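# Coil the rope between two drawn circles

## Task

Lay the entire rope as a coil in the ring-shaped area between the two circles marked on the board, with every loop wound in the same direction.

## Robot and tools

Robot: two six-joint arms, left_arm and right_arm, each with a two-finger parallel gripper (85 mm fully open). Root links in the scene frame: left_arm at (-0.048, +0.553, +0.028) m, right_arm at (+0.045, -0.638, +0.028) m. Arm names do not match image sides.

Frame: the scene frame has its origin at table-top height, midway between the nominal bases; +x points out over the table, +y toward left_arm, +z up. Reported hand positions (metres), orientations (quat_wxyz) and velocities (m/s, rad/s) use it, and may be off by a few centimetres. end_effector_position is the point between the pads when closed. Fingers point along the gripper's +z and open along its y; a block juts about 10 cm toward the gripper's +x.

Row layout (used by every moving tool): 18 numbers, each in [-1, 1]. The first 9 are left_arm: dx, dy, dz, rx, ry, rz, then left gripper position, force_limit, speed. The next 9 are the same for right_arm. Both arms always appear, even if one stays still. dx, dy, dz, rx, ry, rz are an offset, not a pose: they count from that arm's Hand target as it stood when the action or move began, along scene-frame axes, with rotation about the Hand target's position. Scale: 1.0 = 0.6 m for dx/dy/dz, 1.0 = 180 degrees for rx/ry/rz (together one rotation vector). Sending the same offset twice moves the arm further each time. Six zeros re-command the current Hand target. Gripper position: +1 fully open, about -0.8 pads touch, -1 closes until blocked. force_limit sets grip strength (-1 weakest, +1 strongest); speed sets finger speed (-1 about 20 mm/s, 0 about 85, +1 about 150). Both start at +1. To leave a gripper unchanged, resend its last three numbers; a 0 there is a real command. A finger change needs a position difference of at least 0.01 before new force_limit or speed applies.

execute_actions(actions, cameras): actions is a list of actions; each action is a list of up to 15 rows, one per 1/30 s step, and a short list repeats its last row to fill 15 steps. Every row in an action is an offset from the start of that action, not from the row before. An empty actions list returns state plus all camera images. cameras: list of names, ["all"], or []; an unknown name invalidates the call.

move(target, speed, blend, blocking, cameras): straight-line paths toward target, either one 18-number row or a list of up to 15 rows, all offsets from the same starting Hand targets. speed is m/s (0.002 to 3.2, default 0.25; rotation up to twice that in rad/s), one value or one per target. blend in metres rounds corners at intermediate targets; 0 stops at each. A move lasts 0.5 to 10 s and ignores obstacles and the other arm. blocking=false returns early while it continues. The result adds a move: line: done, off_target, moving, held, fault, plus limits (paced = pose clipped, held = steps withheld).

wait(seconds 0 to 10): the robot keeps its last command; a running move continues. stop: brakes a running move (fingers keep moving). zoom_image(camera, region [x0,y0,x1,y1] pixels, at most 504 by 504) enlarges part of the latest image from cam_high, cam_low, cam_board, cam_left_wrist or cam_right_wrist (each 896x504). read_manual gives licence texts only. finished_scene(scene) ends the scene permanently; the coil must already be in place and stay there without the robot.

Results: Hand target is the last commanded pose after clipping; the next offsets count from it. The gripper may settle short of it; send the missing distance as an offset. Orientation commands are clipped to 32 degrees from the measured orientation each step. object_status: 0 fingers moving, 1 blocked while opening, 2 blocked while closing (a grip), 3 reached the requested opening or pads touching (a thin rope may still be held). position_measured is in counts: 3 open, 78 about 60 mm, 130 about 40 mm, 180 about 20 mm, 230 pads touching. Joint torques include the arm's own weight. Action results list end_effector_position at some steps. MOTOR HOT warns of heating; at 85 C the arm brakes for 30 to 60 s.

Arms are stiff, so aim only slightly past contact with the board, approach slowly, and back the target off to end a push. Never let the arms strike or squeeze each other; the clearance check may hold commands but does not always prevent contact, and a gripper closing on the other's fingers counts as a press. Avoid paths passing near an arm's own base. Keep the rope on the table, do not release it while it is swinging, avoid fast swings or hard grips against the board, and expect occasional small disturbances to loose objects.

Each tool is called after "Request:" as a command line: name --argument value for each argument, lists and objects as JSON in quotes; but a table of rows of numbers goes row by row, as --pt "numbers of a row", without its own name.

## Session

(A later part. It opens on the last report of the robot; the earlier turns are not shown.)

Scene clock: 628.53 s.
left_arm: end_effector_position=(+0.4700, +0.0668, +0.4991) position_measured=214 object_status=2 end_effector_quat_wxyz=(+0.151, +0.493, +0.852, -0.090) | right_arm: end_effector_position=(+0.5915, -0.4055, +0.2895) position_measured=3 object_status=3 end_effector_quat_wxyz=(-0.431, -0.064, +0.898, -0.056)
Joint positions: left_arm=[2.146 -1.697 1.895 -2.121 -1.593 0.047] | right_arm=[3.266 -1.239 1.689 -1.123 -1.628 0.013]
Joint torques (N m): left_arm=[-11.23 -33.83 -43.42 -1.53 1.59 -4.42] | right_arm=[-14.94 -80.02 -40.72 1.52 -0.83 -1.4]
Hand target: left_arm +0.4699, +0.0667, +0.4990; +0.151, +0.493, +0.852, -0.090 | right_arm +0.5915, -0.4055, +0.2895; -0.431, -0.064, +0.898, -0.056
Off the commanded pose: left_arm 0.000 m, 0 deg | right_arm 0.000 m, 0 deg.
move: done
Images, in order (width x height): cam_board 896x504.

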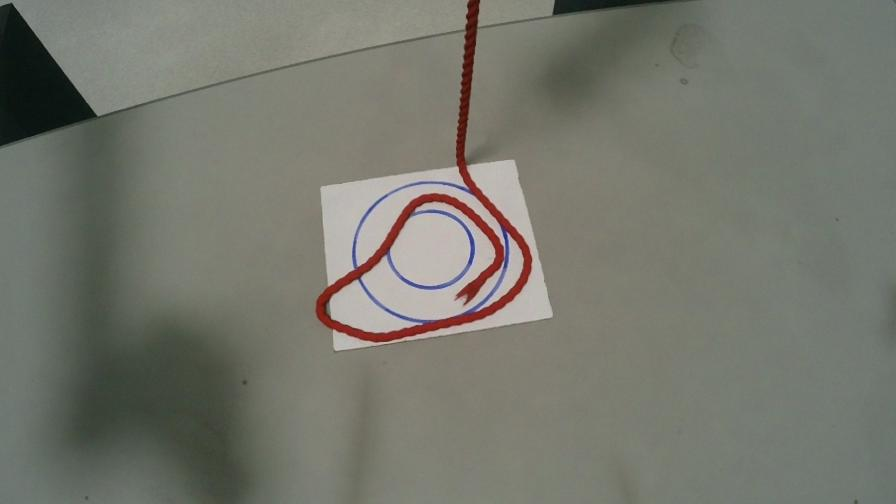

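Request:
move --pt "-0.0507 -0.119 -0.1583 0.0481 0.0278 0 -1 -0.7 -0.3 0 0 0 0 0 0 1 1 1" --pt "0.0057 -0.2497 -0.3183 0.0962 0.0556 0 -1 -0.7 -0.3 0 0 0 0 0 0 1 1 1" --pt "0.1443 -0.2847 -0.4733 0.0794 0.0794 0.1649 -1 -0.7 -0.3 0 0 0 0 0 0 1 1 1" --pt "0.2818 -0.2063 -0.615 0.05 0.1072 0.3848 -1 -0.7 -0.3 0 0 0 0 0 0 1 1 1" --pt "0.2835 -0.0613 -0.785 -0.0121 0.1383 0.7133 -1 -0.7 -0.3 0 0 0 0 0 0 1 1 1" --speed '[0.12,0.12,0.3,0.3,0.3]' --blend '[0.025,0.025,0.02,0.02,0]'

Request:
move --pt "0 0 0 0 0 0 -0.2 -0.7 -0.3 0 0 0 0 0 0 1 1 1" --pt "0 0 0.12 0 0 0 -0.2 -0.7 -0.3 0 0 0 0 0 0 1 1 1" --pt "-0.1833 0.0833 0.5533 0 0 -0.8889 -0.2 -0.7 -0.3 0 0 0 0 0 0 1 1 1" --speed '[0.1,0.2,0.6]' --blend '[0,0.02,0]' --cameras '["cam_board","cam_left_wrist"]'

Request:
zoom_image --camera "cam_board" --region '[260, 100, 580, 390]'

Scene clock: 637.87 s.
left_arm: end_effector_position=(+0.6400, +0.0299, +0.0280) position_measured=214 object_status=2 end_effector_quat_wxyz=(+0.003, -0.573, +0.819, -0.001) | right_arm: end_effector_position=(+0.5915, -0.4055, +0.2895) position_measured=3 object_status=3 end_effector_quat_wxyz=(-0.431, -0.064, +0.898, -0.056)
Joint positions: left_arm=[2.285 -0.975 1.814 -2.412 -1.565 -2.08] | right_arm=[3.266 -1.239 1.689 -1.123 -1.628 0.013]
Joint torques (N m): left_arm=[16.74 -99.56 -27.74 -6.82 1.77 -4.77] | right_arm=[-15.69 -79.54 -40.39 1.72 -0.85 -1.16]
Hand target: left_arm +0.6400, +0.0300, +0.0280; +0.003, -0.573, +0.819, -0.001 | right_arm +0.5915, -0.4055, +0.2895; -0.431, -0.064, +0.898, -0.056
Off the commanded pose: left_arm 0.000 m, 0 deg | right_arm 0.000 m, 0 deg.
move: done

Scene clock: 641.97 s.
left_arm: end_effector_position=(+0.5300, +0.0799, +0.3599) position_measured=154 object_status=3 end_effector_quat_wxyz=(+0.000, +0.707, +0.707, -0.003) | right_arm: end_effector_position=(+0.5915, -0.4055, +0.2895) position_measured=3 object_status=3 end_effector_quat_wxyz=(-0.431, -0.064, +0.898, -0.056)
Joint positions: left_arm=[2.22 -1.455 1.803 -1.919 -1.577 0.647] | right_arm=[3.266 -1.239 1.689 -1.123 -1.628 0.013]
Joint torques (N m): left_arm=[-12.53 -88.94 -62.93 -1.42 -1.02 2.95] | right_arm=[-15.82 -79.83 -40.7 1.58 -0.97 -1.21]
Hand target: left_arm +0.5300, +0.0799, +0.3600; +0.000, +0.707, +0.707, -0.003 | right_arm +0.5915, -0.4055, +0.2895; -0.431, -0.064, +0.898, -0.056
Off the commanded pose: left_arm 0.000 m, 0 deg | right_arm 0.000 m, 0 deg.
move: done
Images, in order (width x height): cam_board 896x504, cam_left_wrist 896x504.

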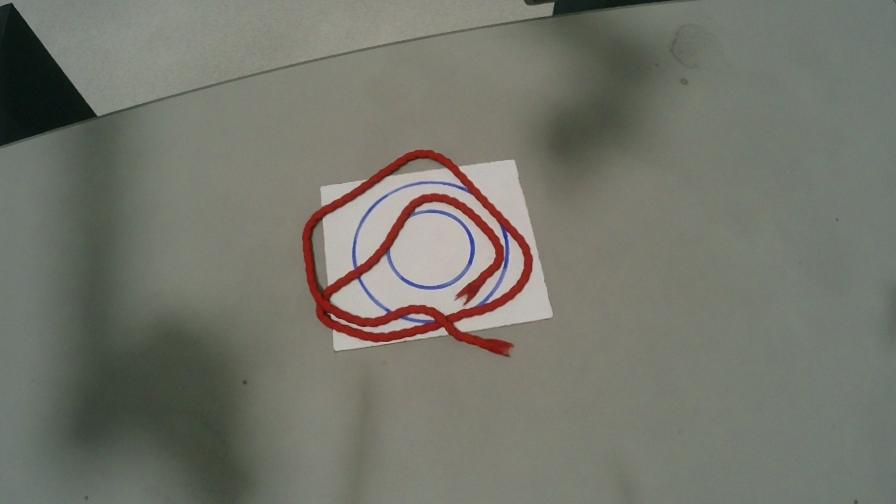

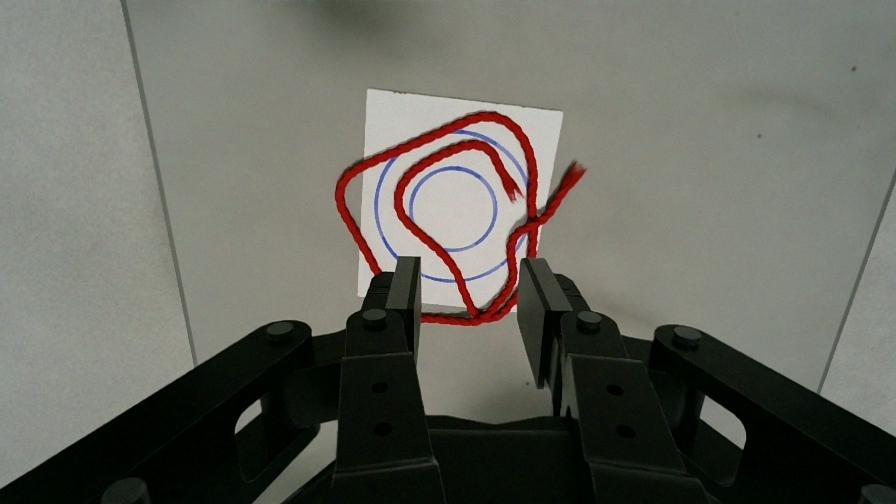

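Scaled by 1.575 from the camera's 896x504 image, which has a finer 1280x720 frame.

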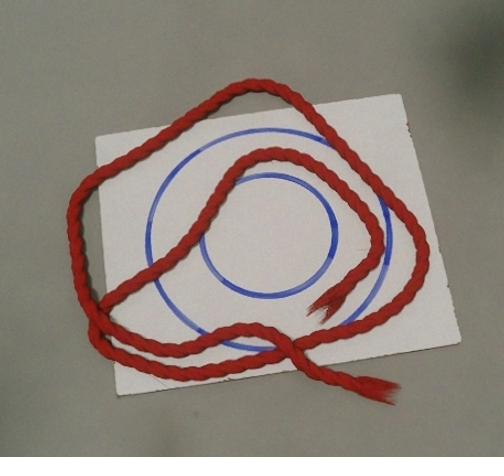

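Request:
move --pt "0.0292 -0.2682 -0.4833 0 0 0.1056 -0.2 -0.7 -0.3 0 0 0 0 0 0 1 1 1" --pt "0.0292 -0.2682 -0.5558 0 0 0.1056 -0.2 -0.7 -0.3 0 0 0 0 0 0 1 1 1" --pt "0.0292 -0.2682 -0.5558 0 0 0.1056 -1 -0.7 -0.3 0 0 0 0 0 0 1 1 1" --pt "0.035 -0.2248 -0.5167 0 0 0.389 -1 -0.7 -0.3 0 0 0 0 0 0 1 1 1" --pt "0.0503 -0.1917 -0.5542 0 0 0.664 -1 -0.7 -0.3 0 0 0 0 0 0 1 1 1" --pt "0.0503 -0.1917 -0.5542 0 0 0.664 -0.3 -0.7 -0.3 0 0 0 0 0 0 1 1 1" --pt "0.0503 -0.1917 -0.3333 0 0 0.664 -0.2 -0.7 -0.3 0 0 0 0 0 0 1 1 1" --speed '[0.35,0.15,0.1,0.4,0.4,0.1,0.25]' --blend '[0.01,0,0,0.01,0,0,0]' --cameras '["cam_board","cam_left_wrist"]'

Scene clock: 676.83 s.
left_arm: end_effector_position=(+0.5602, -0.0351, +0.1600) position_measured=154 object_status=3 end_effector_quat_wxyz=(+0.002, -0.255, +0.967, -0.002) | right_arm: end_effector_position=(+0.5915, -0.4055, +0.2895) position_measured=3 object_status=3 end_effector_quat_wxyz=(-0.431, -0.064, +0.898, -0.056)
Joint positions: left_arm=[2.162 -1.148 1.797 -2.224 -1.567 -1.496] | right_arm=[3.266 -1.239 1.689 -1.123 -1.628 0.013]
Joint torques (N m): left_arm=[-13.28 -118.31 -55.88 -1.26 -0.35 -4.88] | right_arm=[-15.78 -79.45 -40.75 1.61 -0.95 -1.36]
Hand target: left_arm +0.5602, -0.0351, +0.1600; +0.002, -0.255, +0.967, -0.002 | right_arm +0.5915, -0.4055, +0.2895; -0.431, -0.064, +0.898, -0.056
Off the commanded pose: left_arm 0.000 m, 0 deg | right_arm 0.000 m, 0 deg.
move: done
Images, in order (width x height): cam_board 896x504, cam_left_wrist 896x504.

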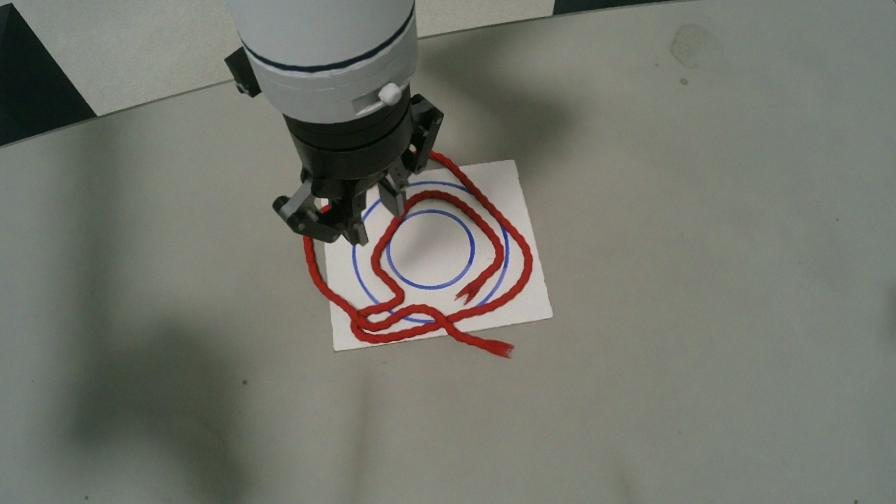

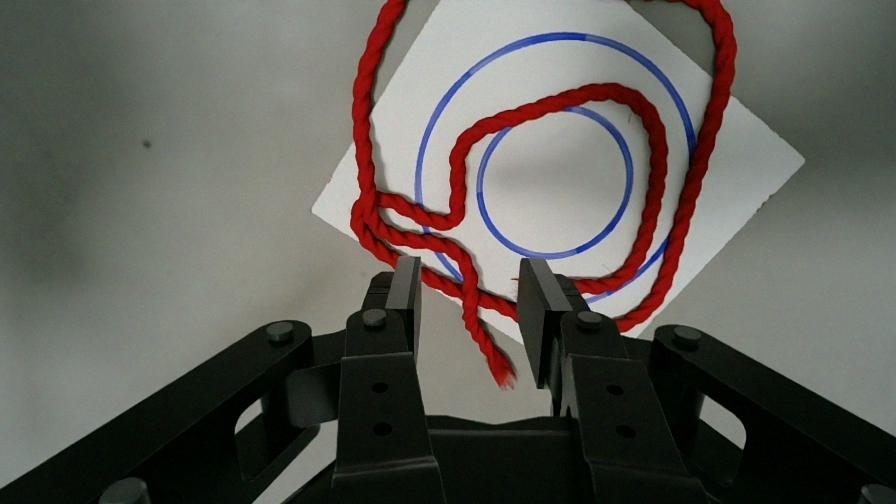

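Request:
move --pt "0.133 0.1043 -0.1667 0 0 0.102 -0.2 -0.7 -0.3 0 -0.1667 0.25 0 0 0 1 1 1" --pt "0.133 0.1043 -0.2258 0 0 0.102 -0.2 -0.7 -0.3 0 -0.1667 0.25 0 0 0 1 1 1" --pt "0.133 0.1043 -0.2258 0 0 0.102 -1 -0.7 -0.3 0 -0.1667 0.25 0 0 0 1 1 1" --pt "0.0997 -0.0248 -0.05 0 0 -0.053 -1 -0.7 -0.3 0 -0.1667 0.25 0 0 0 1 1 1" --pt "-0.0337 -0.2748 -0.0667 0 0 -0.387 -1 -0.7 -0.3 0 -0.1667 0.25 0 0 0 1 1 1" --pt "-0.1003 -0.4332 -0.2167 0 0 -0.609 -1 -0.7 -0.3 0 -0.1667 0.25 0 0 0 1 1 1" --pt "-0.1003 -0.4332 -0.2167 0 0 -0.609 -0.2 -0.7 -0.3 0 -0.1667 0.25 0 0 0 1 1 1" --speed '[0.3,0.15,0.1,0.3,0.4,0.3,0.1]' --blend '[0.01,0,0,0.03,0.03,0,0]'

Request:
move --pt "0 0 0.15 0 0 0.0 -0.2 -0.7 -0.3 0 0 0 0 0 0 1 1 1" --pt "0.0667 0.5583 0.45 0 0 0.056 -0.2 -0.7 -0.3 0 0 0 0 0 0 1 1 1" --speed '[0.2,0.4]' --blend '[0.04,0]' --cameras '["cam_board","cam_left_wrist"]'

Request:
zoom_image --camera "cam_board" --region '[280, 120, 580, 380]'

Scene clock: 691.83 s.
left_arm: end_effector_position=(+0.5000, -0.2950, +0.0300) position_measured=154 object_status=0 end_effector_quat_wxyz=(+0.000, +0.644, +0.765, -0.003) | right_arm: end_effector_position=(+0.5915, -0.5055, +0.4395) position_measured=3 object_status=3 end_effector_quat_wxyz=(-0.431, -0.064, +0.898, -0.056)
Joint positions: left_arm=[1.971 -0.8 1.472 -2.245 -1.576 0.226] | right_arm=[3.137 -1.364 1.575 -0.892 -1.729 -0.068]
Joint torques (N m): left_arm=[-10.21 -124.29 -54.59 -6.82 -0.39 2.69] | right_arm=[-17.94 -82.03 -54.82 3.53 -1.25 -2.42]
Hand target: left_arm +0.5000, -0.2950, +0.0300; +0.000, +0.644, +0.765, -0.003 | right_arm +0.5915, -0.5055, +0.4395; -0.431, -0.064, +0.898, -0.056
Off the commanded pose: left_arm 0.000 m, 0 deg | right_arm 0.000 m, 0 deg.
move: done

Scene clock: 693.83 s.
left_arm: end_effector_position=(+0.5400, +0.0398, +0.2999) position_measured=154 object_status=3 end_effector_quat_wxyz=(+0.000, +0.574, +0.819, -0.003) | right_arm: end_effector_position=(+0.5915, -0.5055, +0.4395) position_measured=3 object_status=3 end_effector_quat_wxyz=(-0.431, -0.064, +0.898, -0.056)
Joint positions: left_arm=[2.198 -1.364 1.809 -2.018 -1.576 0.277] | right_arm=[3.137 -1.364 1.575 -0.892 -1.729 -0.068]
Joint torques (N m): left_arm=[14.79 -96.45 -37.9 -2.04 -0.3 2.7] | right_arm=[-17.26 -83.52 -54.31 3.74 -0.99 -2.13]
Hand target: left_arm +0.5400, +0.0400, +0.3000; +0.000, +0.574, +0.819, -0.003 | right_arm +0.5915, -0.5055, +0.4395; -0.431, -0.064, +0.898, -0.056
Off the commanded pose: left_arm 0.000 m, 0 deg | right_arm 0.000 m, 0 deg.
move: done
Images, in order (width x height): cam_board 896x504, cam_left_wrist 896x504.

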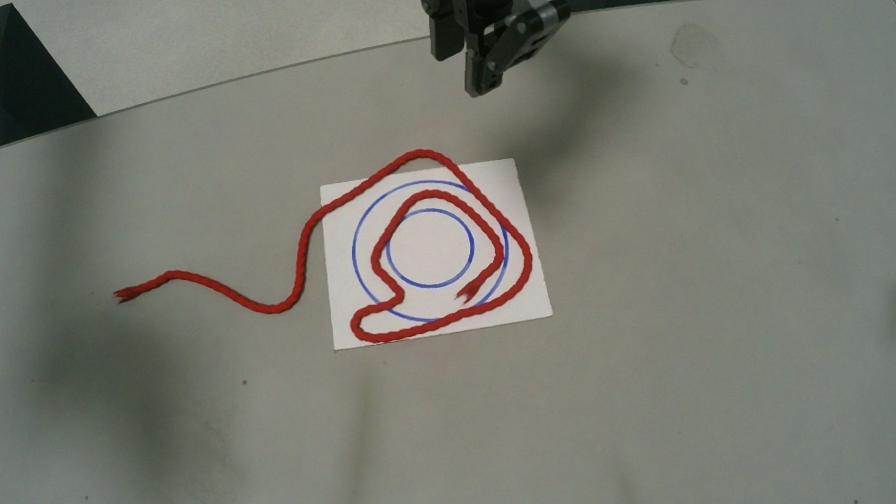

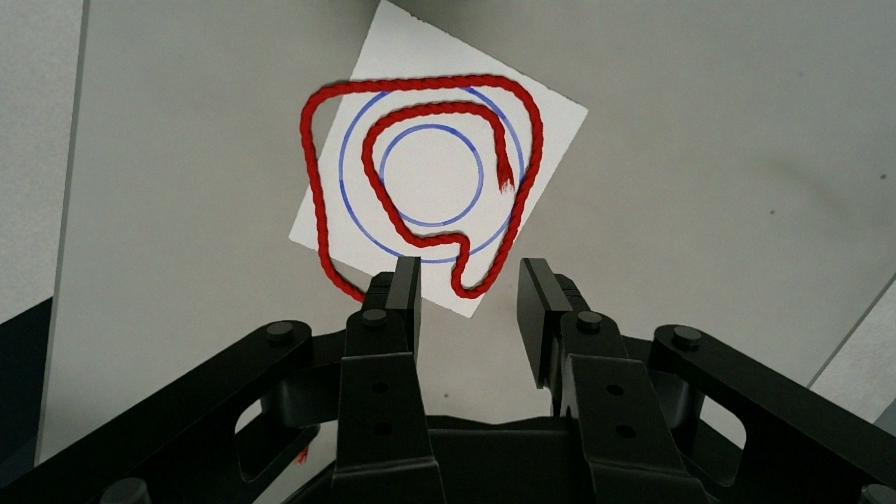

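Scaled by 1.680 from the camera's 896x504 image, which has a finer 1280x720 frame.

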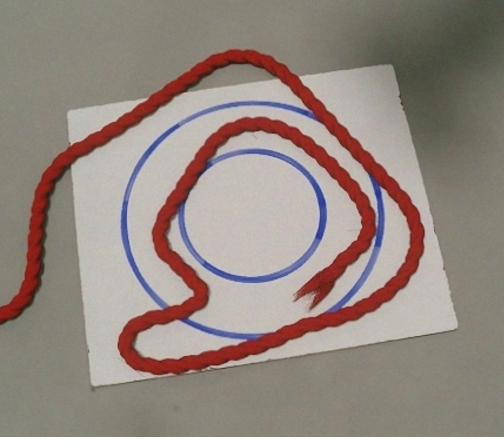

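Request:
move --pt "0.1258 -0.1883 -0.3833 0 0 0.789 -0.1 -0.7 -0.3 0 0 0 0 0 0 1 1 1" --pt "0.1258 -0.1883 -0.4575 0 0 0.789 -0.1 -0.7 -0.3 0 0 0 0 0 0 1 1 1" --pt "0.1258 -0.1883 -0.4575 0 0 0.789 -1 -0.7 -0.3 0 0 0 0 0 0 1 1 1" --pt "0.075 -0.1333 -0.4 0 0 0.944 -1 -0.7 -0.3 0 0 0 0 0 0 1 1 1" --pt "0.0633 -0.0417 -0.4 0 0 -0.917 -1 -0.7 -0.3 0 0 0 0 0 0 1 1 1" --pt "0.0313 0.0317 -0.45 0 0 -0.789 -1 -0.7 -0.3 0 0 0 0 0 0 1 1 1" --pt "0.0313 0.0317 -0.45 0 0 -0.789 -0.3 -0.7 -0.3 0 0 0 0 0 0 1 1 1" --pt "0.0313 0.0317 -0.25 0 0 -0.789 -0.2 -0.7 -0.3 0 0 0 0 0 0 1 1 1" --speed '[0.7,0.15,0.1,0.3,0.3,0.3,0.1,0.3]' --blend '[0.01,0,0,0.02,0.02,0,0,0]' --cameras '["cam_board","cam_left_wrist"]'

Scene clock: 716.40 s.
left_arm: end_effector_position=(+0.5588, +0.0590, +0.1500) position_measured=154 object_status=3 end_effector_quat_wxyz=(-0.003, +0.961, -0.276, -0.001) | right_arm: end_effector_position=(+0.5915, -0.5055, +0.4395) position_measured=3 object_status=3 end_effector_quat_wxyz=(-0.431, -0.064, +0.898, -0.056)
Joint positions: left_arm=[2.23 -1.221 1.928 -2.272 -1.568 -3.495] | right_arm=[3.137 -1.364 1.575 -0.892 -1.729 -0.068]
Joint torques (N m): left_arm=[-12.34 -105.17 -53.31 -1.15 -0.04 -4.4] | right_arm=[-17.18 -83.91 -54.45 3.65 -1.07 -2.35]
Hand target: left_arm +0.5588, +0.0590, +0.1500; -0.003, +0.961, -0.276, -0.001 | right_arm +0.5915, -0.5055, +0.4395; -0.431, -0.064, +0.898, -0.056
Off the commanded pose: left_arm 0.000 m, 0 deg | right_arm 0.000 m, 0 deg.
move: done
Images, in order (width x height): cam_board 896x504, cam_left_wrist 896x504.

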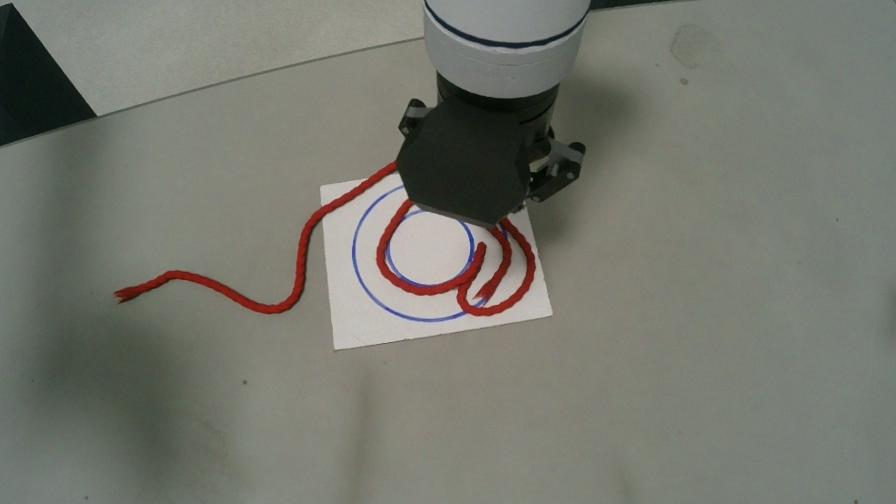

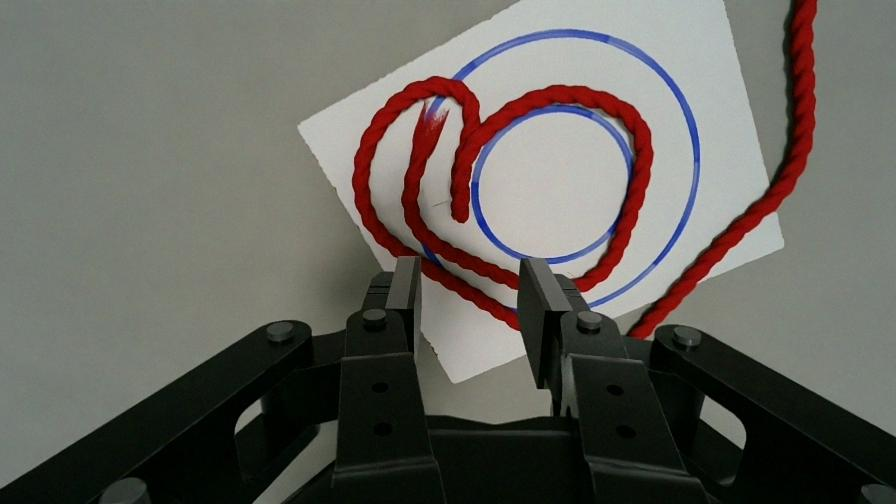

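Request:
move --pt "0.0995 -0.0083 -0.1333 0 0 -0.339 -0.1 -0.7 -0.3 0 0 0 0 0 0 1 1 1" --pt "0.0995 -0.0083 -0.2075 0 0 -0.339 -0.1 -0.7 -0.3 0 0 0 0 0 0 1 1 1" --pt "0.0995 -0.0083 -0.2075 0 0 -0.339 -1 -0.7 -0.3 0 0 0 0 0 0 1 1 1" --pt "0.0487 0.0658 -0.1417 0 0 -0.156 -1 -0.7 -0.3 0 0 0 0 0 0 1 1 1" --pt "-0.043 0.0908 -0.1417 0 0 0.122 -1 -0.7 -0.3 0 0 0 0 0 0 1 1 1" --pt "-0.118 0.0325 -0.1417 0 0 0.317 -1 -0.7 -0.3 0 0 0 0 0 0 1 1 1" --pt "-0.1353 -0.0417 -0.19 0 0 0.428 -1 -0.7 -0.3 0 0 0 0 0 0 1 1 1" --pt "-0.1353 -0.0417 -0.19 0 0 0.428 -0.3 -0.7 -0.3 0 0 0 0 0 0 1 1 1" --pt "-0.1353 -0.0417 0 0 0 0.428 -0.2 -0.7 -0.3 0 0 0 0 0 0 1 1 1" --speed '[0.5,0.15,0.1,0.35,0.35,0.35,0.3,0.1,0.3]' --blend '[0.01,0,0,0.02,0.02,0.015,0,0,0]' --cameras '["cam_board","cam_left_wrist"]'

Scene clock: 742.53 s.
left_arm: end_effector_position=(+0.4776, +0.0340, +0.1500) position_measured=154 object_status=3 end_effector_quat_wxyz=(-0.001, +0.924, +0.383, -0.003) | right_arm: end_effector_position=(+0.5915, -0.5055, +0.4395) position_measured=3 object_status=3 end_effector_quat_wxyz=(-0.431, -0.064, +0.898, -0.056)
Joint positions: left_arm=[2.123 -1.28 2.014 -2.301 -1.575 -4.947] | right_arm=[3.137 -1.364 1.575 -0.892 -1.729 -0.068]
Joint torques (N m): left_arm=[-12.21 -96.89 -51.98 -1.54 -0.45 -4.1] | right_arm=[-17.12 -83.64 -54.4 3.71 -0.71 -2.22]
Hand target: left_arm +0.4776, +0.0340, +0.1500; -0.001, +0.924, +0.383, -0.003 | right_arm +0.5915, -0.5055, +0.4395; -0.431, -0.064, +0.898, -0.056
Off the commanded pose: left_arm 0.000 m, 0 deg | right_arm 0.000 m, 0 deg.
move: done
Images, in order (width x height): cam_board 896x504, cam_left_wrist 896x504.

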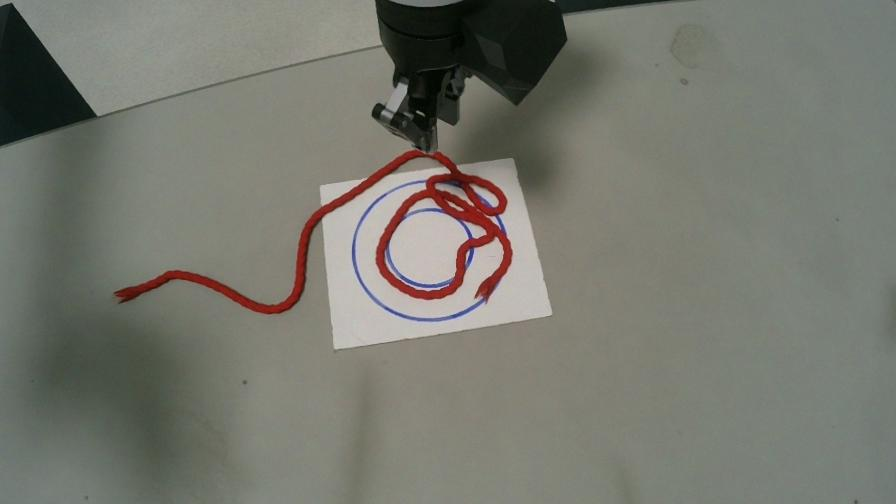

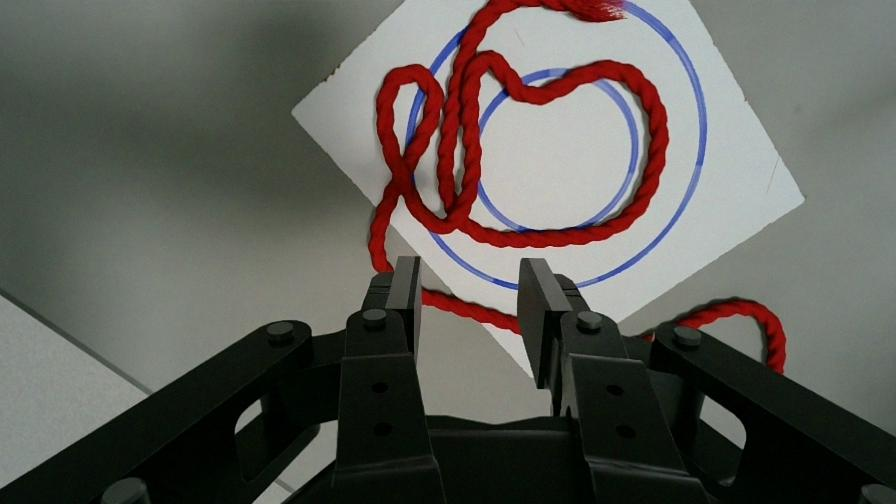

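Request:
move --pt "-0.0293 0.0267 -0.05 0 0 -0.583 -0.2 -0.7 -0.3 0 0 0 0 0 0 1 1 1" --pt "-0.0525 0.0428 -0.1333 0 0 0.861 -0.2 -0.7 -0.3 0 0 0 0 0 0 1 1 1" --pt "-0.0525 0.0428 -0.2058 0 0 0.861 -0.2 -0.7 -0.3 0 0 0 0 0 0 1 1 1" --pt "-0.0525 0.0428 -0.2058 0 0 0.861 -1 -0.7 -0.3 0 0 0 0 0 0 1 1 1" --speed '[0.6,0.6,0.15,0.1]' --blend '[0.01,0.01,0,0]'

Request:
move --pt "-0.0102 -0.0328 0.1575 0 0 0.139 -1 -0.7 -0.3 0 0 0 0 0 0 1 1 1" --pt "0.0482 -0.2412 0.1575 0 0 0.5 -1 -0.7 -0.3 0 0 0 0 0 0 1 1 1" --pt "0.1982 -0.2495 0.1242 0 0 0.833 -1 -0.7 -0.3 0 0 0 0 0 0 1 1 1" --pt "0.2565 -0.1995 0.0742 0 0 -0.944 -1 -0.7 -0.3 0 0 0 0 0 0 1 1 1" --pt "0.2385 -0.1432 0.0075 0 0 -0.806 -1 -0.7 -0.3 0 0 0 0 0 0 1 1 1" --pt "0.2385 -0.1432 0.0075 0 0 -0.806 -0.3 -0.7 -0.3 0 0 0 0 0 0 1 1 1" --pt "0.2385 -0.1432 0.2 0 0 -0.806 -0.2 -0.7 -0.3 0 0 0 0 0 0 1 1 1" --speed '[0.4,0.5,0.5,0.5,0.4,0.1,0.3]' --blend '[0.02,0.03,0.02,0.015,0,0,0]' --cameras '["cam_board","cam_left_wrist"]'

Scene clock: 780.50 s.
left_arm: end_effector_position=(+0.4461, +0.0597, +0.0265) position_measured=214 object_status=2 end_effector_quat_wxyz=(+0.002, -0.173, +0.985, -0.002) | right_arm: end_effector_position=(+0.5915, -0.5055, +0.4395) position_measured=3 object_status=3 end_effector_quat_wxyz=(-0.431, -0.064, +0.898, -0.056)
Joint positions: left_arm=[2.101 -1.157 2.158 -2.577 -1.568 -1.391] | right_arm=[3.137 -1.364 1.575 -0.892 -1.729 -0.068]
Joint torques (N m): left_arm=[2.85 -98.92 -43 -6.81 1.45 2.14] | right_arm=[-15.66 -82.67 -54.8 3.47 -0.89 -2.25]
Hand target: left_arm +0.4461, +0.0597, +0.0265; +0.002, -0.173, +0.985, -0.002 | right_arm +0.5915, -0.5055, +0.4395; -0.431, -0.064, +0.898, -0.056
Off the commanded pose: left_arm 0.000 m, 0 deg | right_arm 0.000 m, 0 deg.
move: done

Scene clock: 787.27 s.
left_arm: end_effector_position=(+0.5892, -0.0263, +0.1465) position_measured=154 object_status=3 end_effector_quat_wxyz=(-0.001, +0.887, +0.461, -0.003) | right_arm: end_effector_position=(+0.5915, -0.5055, +0.4395) position_measured=3 object_status=3 end_effector_quat_wxyz=(-0.431, -0.064, +0.898, -0.056)
Joint positions: left_arm=[2.2 -1.111 1.766 -2.223 -1.576 -5.043] | right_arm=[3.137 -1.364 1.575 -0.892 -1.729 -0.068]
Joint torques (N m): left_arm=[-11.63 -121.84 -55.91 -1.78 -0.47 -4.22] | right_arm=[-15.6 -82.1 -53.94 3.5 -0.77 -2.26]
Hand target: left_arm +0.5892, -0.0263, +0.1465; -0.001, +0.887, +0.461, -0.003 | right_arm +0.5915, -0.5055, +0.4395; -0.431, -0.064, +0.898, -0.056
Off the commanded pose: left_arm 0.000 m, 0 deg | right_arm 0.000 m, 0 deg.
move: done
Images, in order (width x height): cam_board 896x504, cam_left_wrist 896x504.

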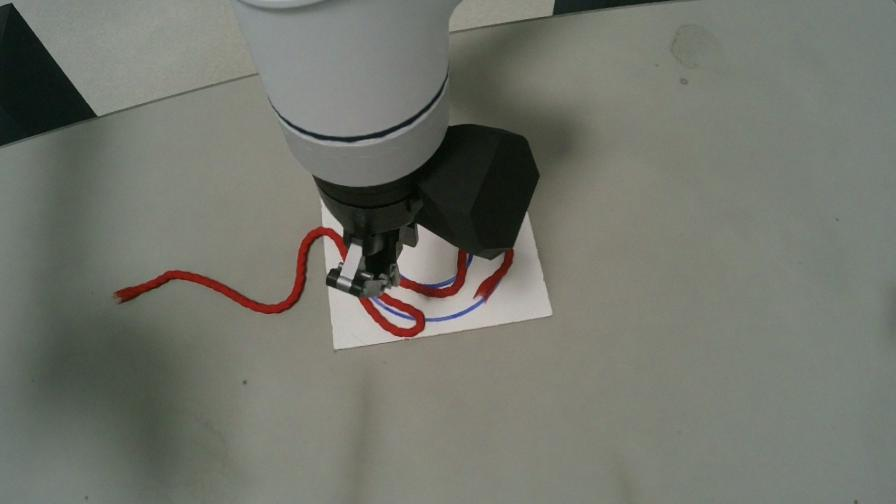

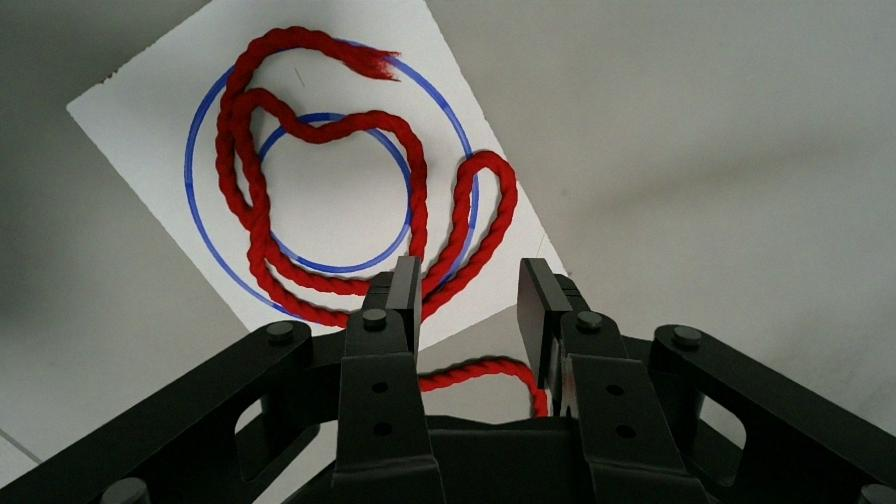

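Request:
move --pt "-0.0718 0.1213 -0.1275 0 0 -0.5 -0.2 -0.7 -0.3 0 0 0 0 0 0 1 1 1" --pt "-0.0718 0.1213 -0.2 0 0 -0.5 -0.2 -0.7 -0.3 0 0 0 0 0 0 1 1 1" --pt "-0.0718 0.1213 -0.2 0 0 -0.5 -1 -0.7 -0.3 0 0 0 0 0 0 1 1 1" --pt "-0.0653 0.1355 -0.1775 0 0 -0.47 -1 -0.7 -0.3 0 0 0 0 0 0 1 1 1" --pt "-0.0587 0.15 -0.1983 0 0 -0.439 -1 -0.7 -0.3 0 0 0 0 0 0 1 1 1" --pt "-0.0587 0.15 -0.1983 0 0 -0.439 -0.3 -0.7 -0.3 0 0 0 0 0 0 1 1 1" --pt "-0.0587 0.15 -0.1442 0 0 -0.439 -0.2 -0.7 -0.3 0 0 0 0 0 0 1 1 1" --speed '[0.6,0.15,0.1,0.15,0.15,0.1,0.2]' --blend '[0.01,0,0,0.008,0,0,0]'

Request:
move --pt "0.0177 0.0452 0 0 0 -0.006 -0.2 -0.7 -0.3 0 0 0 0 0 0 1 1 1" --pt "0.0177 0.0452 -0.0558 0 0 -0.006 -0.2 -0.7 -0.3 0 0 0 0 0 0 1 1 1" --pt "0.0177 0.0452 -0.0558 0 0 -0.006 -1 -0.7 -0.3 0 0 0 0 0 0 1 1 1" --pt "0.0133 0.0338 -0.0367 0 0 0 -1 -0.7 -0.3 0 0 0 0 0 0 1 1 1" --pt "0.0088 0.0252 -0.0525 0 0 0.006 -1 -0.7 -0.3 0 0 0 0 0 0 1 1 1" --pt "0.0088 0.0252 -0.0525 0 0 0.006 -0.3 -0.7 -0.3 0 0 0 0 0 0 1 1 1" --pt "0.0088 0.0252 0.2 0 0 0.006 -0.2 -0.7 -0.3 0 0 0 0 0 0 1 1 1" --speed '[0.2,0.15,0.1,0.15,0.15,0.1,0.3]' --blend '[0.01,0,0,0.008,0,0,0]' --cameras '["cam_board","cam_left_wrist"]'

Scene clock: 805.43 s.
left_arm: end_effector_position=(+0.5540, +0.0638, +0.0600) position_measured=154 object_status=3 end_effector_quat_wxyz=(-0.003, +0.978, -0.209, -0.001) | right_arm: end_effector_position=(+0.5915, -0.5055, +0.4395) position_measured=3 object_status=3 end_effector_quat_wxyz=(-0.431, -0.064, +0.898, -0.056)
Joint positions: left_arm=[2.229 -1.117 1.986 -2.434 -1.568 -3.635] | right_arm=[3.137 -1.364 1.575 -0.892 -1.729 -0.068]
Joint torques (N m): left_arm=[2.78 -111.09 -47.49 -1.45 0.8 -3.03] | right_arm=[-15.38 -82.28 -54.2 3.49 -0.58 -2.08]
Hand target: left_arm +0.5540, +0.0637, +0.0600; -0.003, +0.978, -0.209, -0.001 | right_arm +0.5915, -0.5055, +0.4395; -0.431, -0.064, +0.898, -0.056
Off the commanded pose: left_arm 0.000 m, 0 deg | right_arm 0.000 m, 0 deg.
move: done

Scene clock: 810.07 s.
left_arm: end_effector_position=(+0.5593, +0.0789, +0.1800) position_measured=154 object_status=3 end_effector_quat_wxyz=(-0.003, +0.980, -0.200, -0.001) | right_arm: end_effector_position=(+0.5915, -0.5055, +0.4395) position_measured=3 object_status=3 end_effector_quat_wxyz=(-0.431, -0.064, +0.898, -0.056)
Joint positions: left_arm=[2.247 -1.27 1.931 -2.226 -1.568 -3.636] | right_arm=[3.137 -1.364 1.575 -0.892 -1.729 -0.068]
Joint torques (N m): left_arm=[-10.97 -102.03 -55.24 -1.38 -0.01 -4.6] | right_arm=[-15.26 -82.54 -54.1 3.6 -0.46 -2]
Hand target: left_arm +0.5593, +0.0789, +0.1800; -0.003, +0.980, -0.200, -0.001 | right_arm +0.5915, -0.5055, +0.4395; -0.431, -0.064, +0.898, -0.056
Off the commanded pose: left_arm 0.000 m, 0 deg | right_arm 0.000 m, 0 deg.
move: done; blend cut to 0.0056 m at target 4
Images, in order (width x height): cam_board 896x504, cam_left_wrist 896x504.

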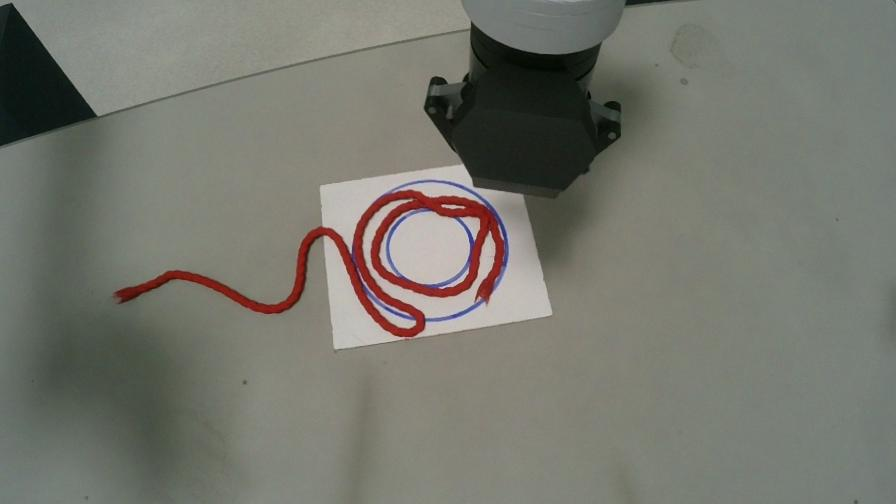

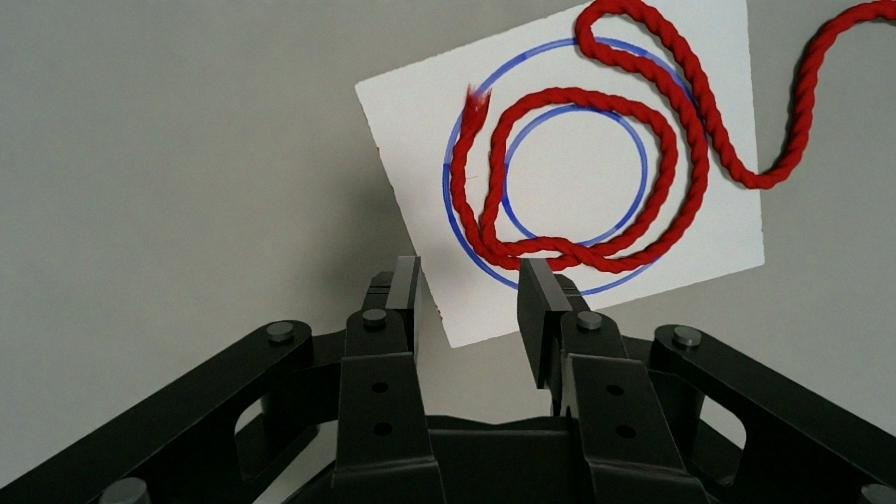

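Request:
move --pt "-0.0488 -0.3315 0 0 0 -0.65 -0.2 -0.7 -0.3 0 0 0 0 0 0 1 1 1" --pt "-0.0988 -0.6232 -0.15 0 0 0.683 -0.2 -0.7 -0.3 0 0 0 0 0 0 1 1 1" --pt "-0.0988 -0.6232 -0.2567 0 0 0.683 -0.2 -0.7 -0.3 0 0 0 0 0 0 1 1 1" --pt "-0.0988 -0.6232 -0.2567 0 0 0.683 -1 -0.7 -0.3 0 0 0 0 0 0 1 1 1" --pt "-0.0905 -0.5982 -0.0667 0 0 0.683 -1 -0.7 -0.3 0 0 0 0 0 0 1 1 1" --speed '[0.6,0.6,0.12,0.1,0.15]' --blend '[0.02,0.01,0,0,0]' --cameras '["cam_board"]'

Scene clock: 836.60 s.
left_arm: end_effector_position=(+0.5050, -0.2801, +0.1398) position_measured=215 object_status=2 end_effector_quat_wxyz=(+0.000, +0.644, +0.765, -0.003) | right_arm: end_effector_position=(+0.5915, -0.5055, +0.4395) position_measured=3 object_status=3 end_effector_quat_wxyz=(-0.431, -0.064, +0.898, -0.056)
Joint positions: left_arm=[1.982 -0.916 1.452 -2.11 -1.576 0.236] | right_arm=[3.137 -1.364 1.575 -0.892 -1.729 -0.068]
Joint torques (N m): left_arm=[17.77 -145.29 -59.04 -1.97 -1 2.82] | right_arm=[-14.17 -81.95 -54.32 3.38 -0.29 -1.87]
Hand target: left_arm +0.5050, -0.2801, +0.1399; +0.000, +0.644, +0.765, -0.003 | right_arm +0.5915, -0.5055, +0.4395; -0.431, -0.064, +0.898, -0.056
Off the commanded pose: left_arm 0.000 m, 0 deg | right_arm 0.000 m, 0 deg.
move: done
Images, in order (width x height): cam_board 896x504.

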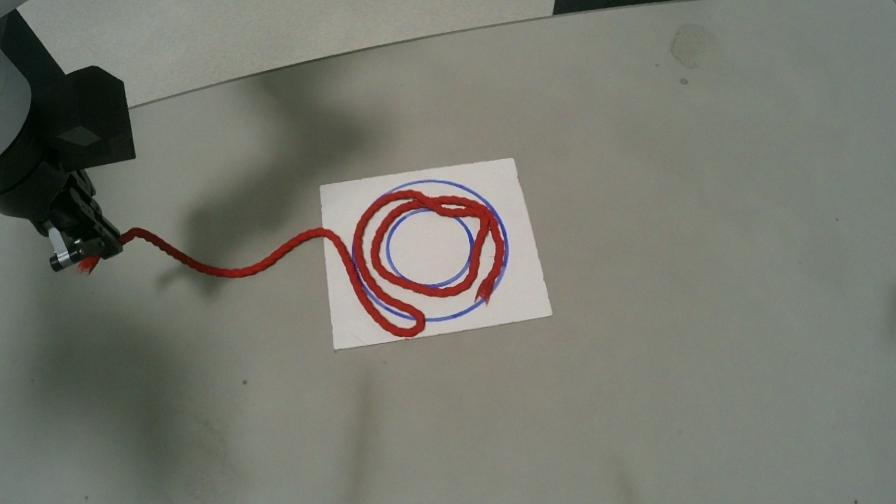

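Request:
execute_actions --actions '[]' --cameras '["cam_board"]'

Scene clock: 844.47 s.
left_arm: end_effector_position=(+0.5050, -0.2801, +0.1399) position_measured=215 object_status=2 end_effector_quat_wxyz=(+0.000, +0.644, +0.765, -0.003) | right_arm: end_effector_position=(+0.5915, -0.5055, +0.4395) position_measured=3 object_status=3 end_effector_quat_wxyz=(-0.431, -0.064, +0.898, -0.056)
Joint positions: left_arm=[1.982 -0.916 1.452 -2.109 -1.576 0.236] | right_arm=[3.137 -1.364 1.575 -0.892 -1.729 -0.068]
Joint velocities: within noise
Joint torques (N m): left_arm=[18.73 -147.25 -57.91 -1.19 -1.07 2.72] | right_arm=[-15.64 -83.13 -54.35 3.49 -0.08 -1.94]
Hand target: left_arm +0.5050, -0.2801, +0.1399; +0.000, +0.644, +0.765, -0.003 | right_arm +0.5915, -0.5055, +0.4395; -0.431, -0.064, +0.898, -0.056
Tool commands: left_gripper/position=-1.0 left_gripper/force_limit=-0.7 left_gripper/speed=-0.3 right_gripper/position=+1.0 right_gripper/force_limit=+1.0 right_gripper/speed=+1.0
Off the commanded pose: left_arm 0.000 m, 0 deg | right_arm 0.000 m, 0 deg.
Images, in order (width x height): cam_board 896x504.

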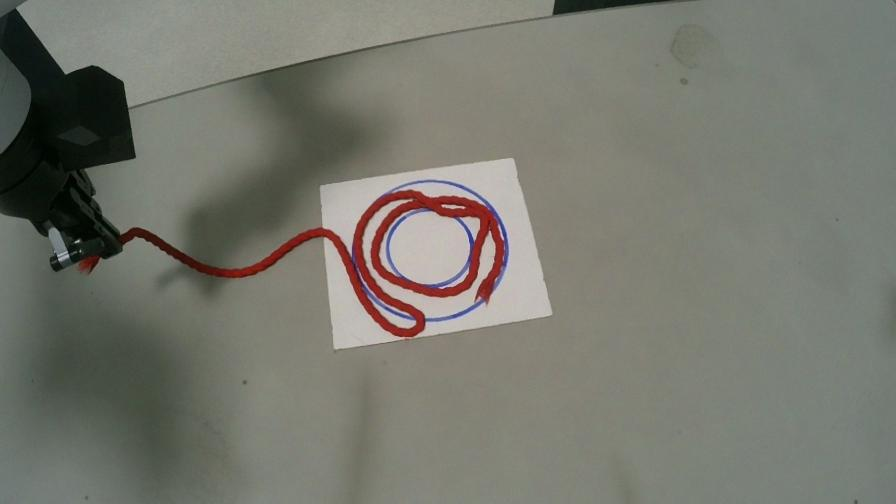

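Request:
move --pt "0.075 0.2168 0.30 0 0 0 -1 -0.7 -0.3 0 0 0 0 0 0 1 1 1" --pt "0.1643 0.4115 0.575 0 0 0 -1 -0.7 -0.3 0 0 0 0 0 0 1 1 1" --speed '[0.15,0.12]' --blend '[0.03,0]' --cameras '["cam_board"]'

Scene clock: 861.33 s.
left_arm: end_effector_position=(+0.6035, -0.0332, +0.4848) position_measured=215 object_status=2 end_effector_quat_wxyz=(+0.000, +0.644, +0.765, -0.003) | right_arm: end_effector_position=(+0.5915, -0.5055, +0.4395) position_measured=3 object_status=3 end_effector_quat_wxyz=(-0.431, -0.064, +0.898, -0.056)
Joint positions: left_arm=[2.209 -1.289 1.375 -1.659 -1.577 0.463] | right_arm=[3.137 -1.364 1.575 -0.892 -1.729 -0.068]
Joint torques (N m): left_arm=[18.02 -113.56 -64.85 -1.3 -0.89 3.05] | right_arm=[-15.39 -82.2 -53.93 3.31 -0.19 -1.94]
Hand target: left_arm +0.6036, -0.0332, +0.4849; +0.000, +0.644, +0.765, -0.003 | right_arm +0.5915, -0.5055, +0.4395; -0.431, -0.064, +0.898, -0.056
Off the commanded pose: left_arm 0.000 m, 0 deg | right_arm 0.000 m, 0 deg.
move: done
Images, in order (width x height): cam_board 896x504.

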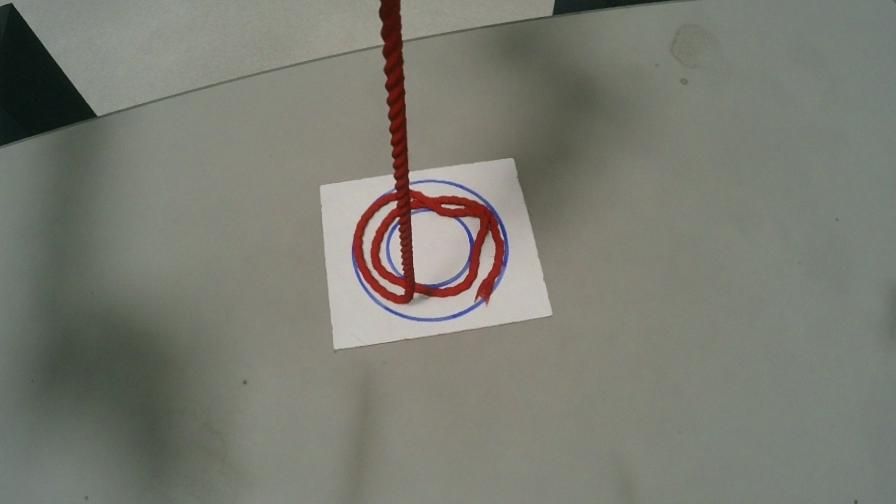

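Request:
move --pt "-0.0103 0.0853 -0.0843 0 0 0.0278 -1 -0.7 -0.3 0 0 0 0 0 0 1 1 1" --pt "-0.0717 0.1383 -0.1688 0 0 0.0667 -1 -0.7 -0.3 0 0 0 0 0 0 1 1 1" --pt "-0.148 0.131 -0.2532 0 0 0.1222 -1 -0.7 -0.3 0 0 0 0 0 0 1 1 1" --speed '[0.05,0.05,0.0625]' --blend '[0.015,0.015,0]' --cameras '["cam_board"]'

Scene clock: 875.30 s.
left_arm: end_effector_position=(+0.5148, +0.0454, +0.3331) position_measured=215 object_status=2 end_effector_quat_wxyz=(+0.000, +0.486, +0.874, -0.003) | right_arm: end_effector_position=(+0.5915, -0.5055, +0.4395) position_measured=3 object_status=3 end_effector_quat_wxyz=(-0.431, -0.064, +0.898, -0.056)
Joint positions: left_arm=[2.175 -1.423 1.817 -1.968 -1.576 0.046] | right_arm=[3.137 -1.364 1.575 -0.892 -1.729 -0.068]
Joint torques (N m): left_arm=[-14.56 -93.15 -40.72 -6.97 0.81 -4.41] | right_arm=[-15.51 -81.78 -54.14 3.6 -0.02 -1.93]
Hand target: left_arm +0.5148, +0.0454, +0.3330; +0.000, +0.486, +0.874, -0.003 | right_arm +0.5915, -0.5055, +0.4395; -0.431, -0.064, +0.898, -0.056
Off the commanded pose: left_arm 0.000 m, 0 deg | right_arm 0.000 m, 0 deg.
move: done
Images, in order (width x height): cam_board 896x504.

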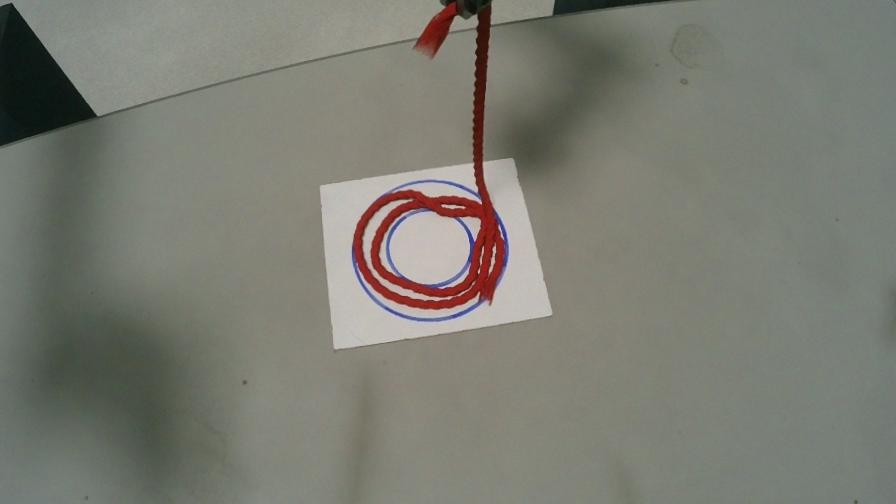

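Request:
zoom_image --camera "cam_board" --region '[320, 150, 560, 350]'

Scaled by 2.100 from the camera's 896x504 image, which has a finer 1280x720 frame.

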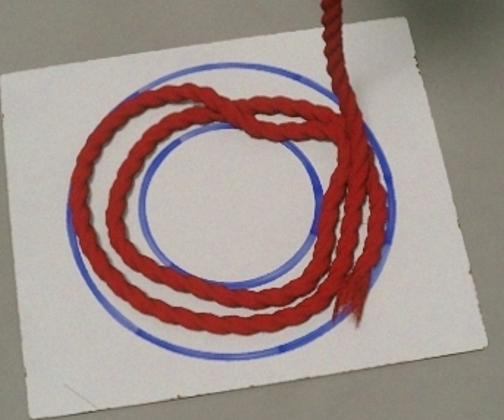

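Request:
move --pt "-0.0382 -0.0615 -0.0845 0 0 0.0722 -1 -0.7 -0.3 0 0 0 0 0 0 1 1 1" --pt "-0.0195 -0.13 -0.169 0 0 0.1667 -1 -0.7 -0.3 0 0 0 0 0 0 1 1 1" --pt "0.0498 -0.1588 -0.2533 0 0 0.3111 -1 -0.7 -0.3 0 0 0 0 0 0 1 1 1" --speed '[0.081,0.106,0.162]' --blend '[0.015,0.015,0]' --cameras '["cam_board"]'

Scene clock: 909.23 s.
left_arm: end_effector_position=(+0.5446, -0.0498, +0.1811) position_measured=215 object_status=2 end_effector_quat_wxyz=(+0.002, +0.019, +1.000, -0.002) | right_arm: end_effector_position=(+0.5915, -0.5055, +0.4395) position_measured=3 object_status=3 end_effector_quat_wxyz=(-0.431, -0.064, +0.898, -0.056)
Joint positions: left_arm=[2.138 -1.17 1.784 -2.192 -1.57 -0.968] | right_arm=[3.137 -1.364 1.575 -0.892 -1.729 -0.068]
Joint torques (N m): left_arm=[17.49 -91.06 -57.15 -7.08 1.04 -4.32] | right_arm=[-14.77 -83.42 -54.07 3.51 0.02 -1.79]
Hand target: left_arm +0.5446, -0.0498, +0.1810; +0.002, +0.018, +1.000, -0.002 | right_arm +0.5915, -0.5055, +0.4395; -0.431, -0.064, +0.898, -0.056
Off the commanded pose: left_arm 0.000 m, 0 deg | right_arm 0.000 m, 0 deg.
move: done
Images, in order (width x height): cam_board 896x504.

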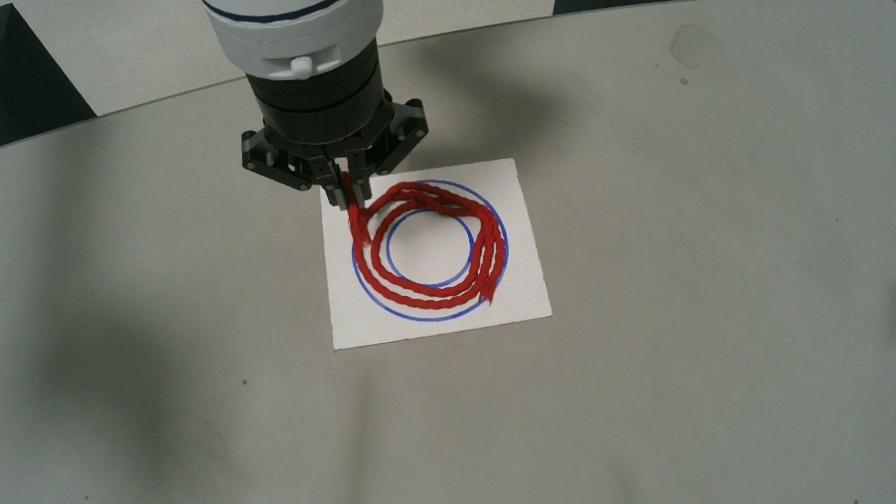

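Request:
zoom_image --camera "cam_board" --region '[320, 150, 560, 350]'

Scaled by 2.100 from the camera's 896x504 image, which has a finer 1280x720 frame.

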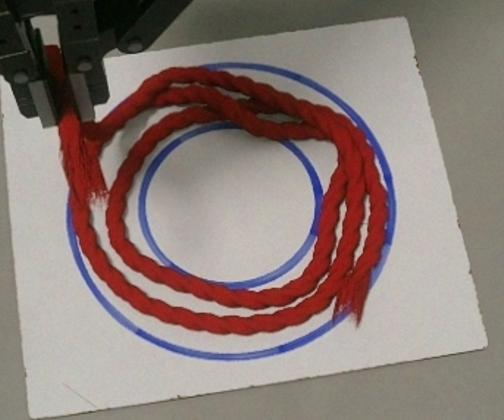

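Request:
move --pt "0.0735 0.0353 -0.0847 0 0 0.1778 -1 -0.7 -0.3 0 0 0 0 0 0 1 1 1" --pt "0.1018 0.1182 -0.169 0 0 0.3722 -1 -0.7 -0.3 0 0 0 0 0 0 1 1 1" --speed '[0.2,0.218]' --blend '[0.015,0]' --cameras '["cam_board", "cam_low"]'

Scene clock: 917.83 s.
left_arm: end_effector_position=(+0.6057, +0.0211, +0.0797) position_measured=215 object_status=2 end_effector_quat_wxyz=(+0.003, -0.536, +0.844, -0.001) | right_arm: end_effector_position=(+0.5915, -0.5055, +0.4395) position_measured=3 object_status=3 end_effector_quat_wxyz=(-0.431, -0.064, +0.898, -0.056)
Joint positions: left_arm=[2.246 -1.063 1.844 -2.354 -1.565 -2.029] | right_arm=[3.137 -1.364 1.575 -0.892 -1.729 -0.068]
Joint torques (N m): left_arm=[18.89 -92.54 -31.26 -6.68 0.79 -4.94] | right_arm=[-15.1 -83.39 -54.15 3.59 0.12 -1.64]
Hand target: left_arm +0.6057, +0.0211, +0.0796; +0.003, -0.536, +0.844, -0.001 | right_arm +0.5915, -0.5055, +0.4395; -0.431, -0.064, +0.898, -0.056
Off the commanded pose: left_arm 0.000 m, 0 deg | right_arm 0.000 m, 0 deg.
move: done
Images, in order (width x height): cam_low 896x504, cam_board 896x504.

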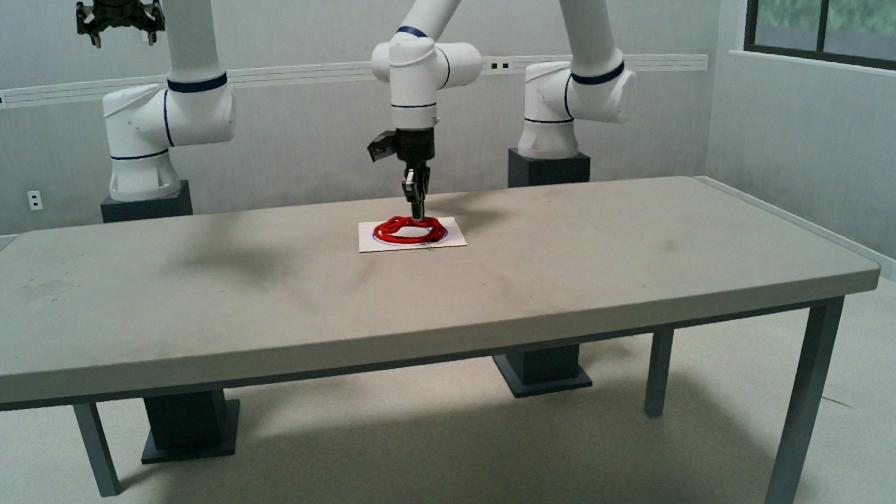

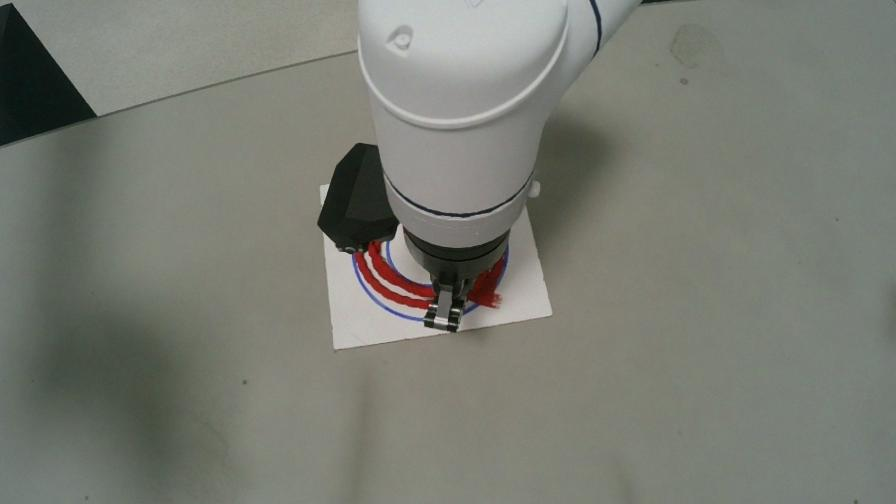

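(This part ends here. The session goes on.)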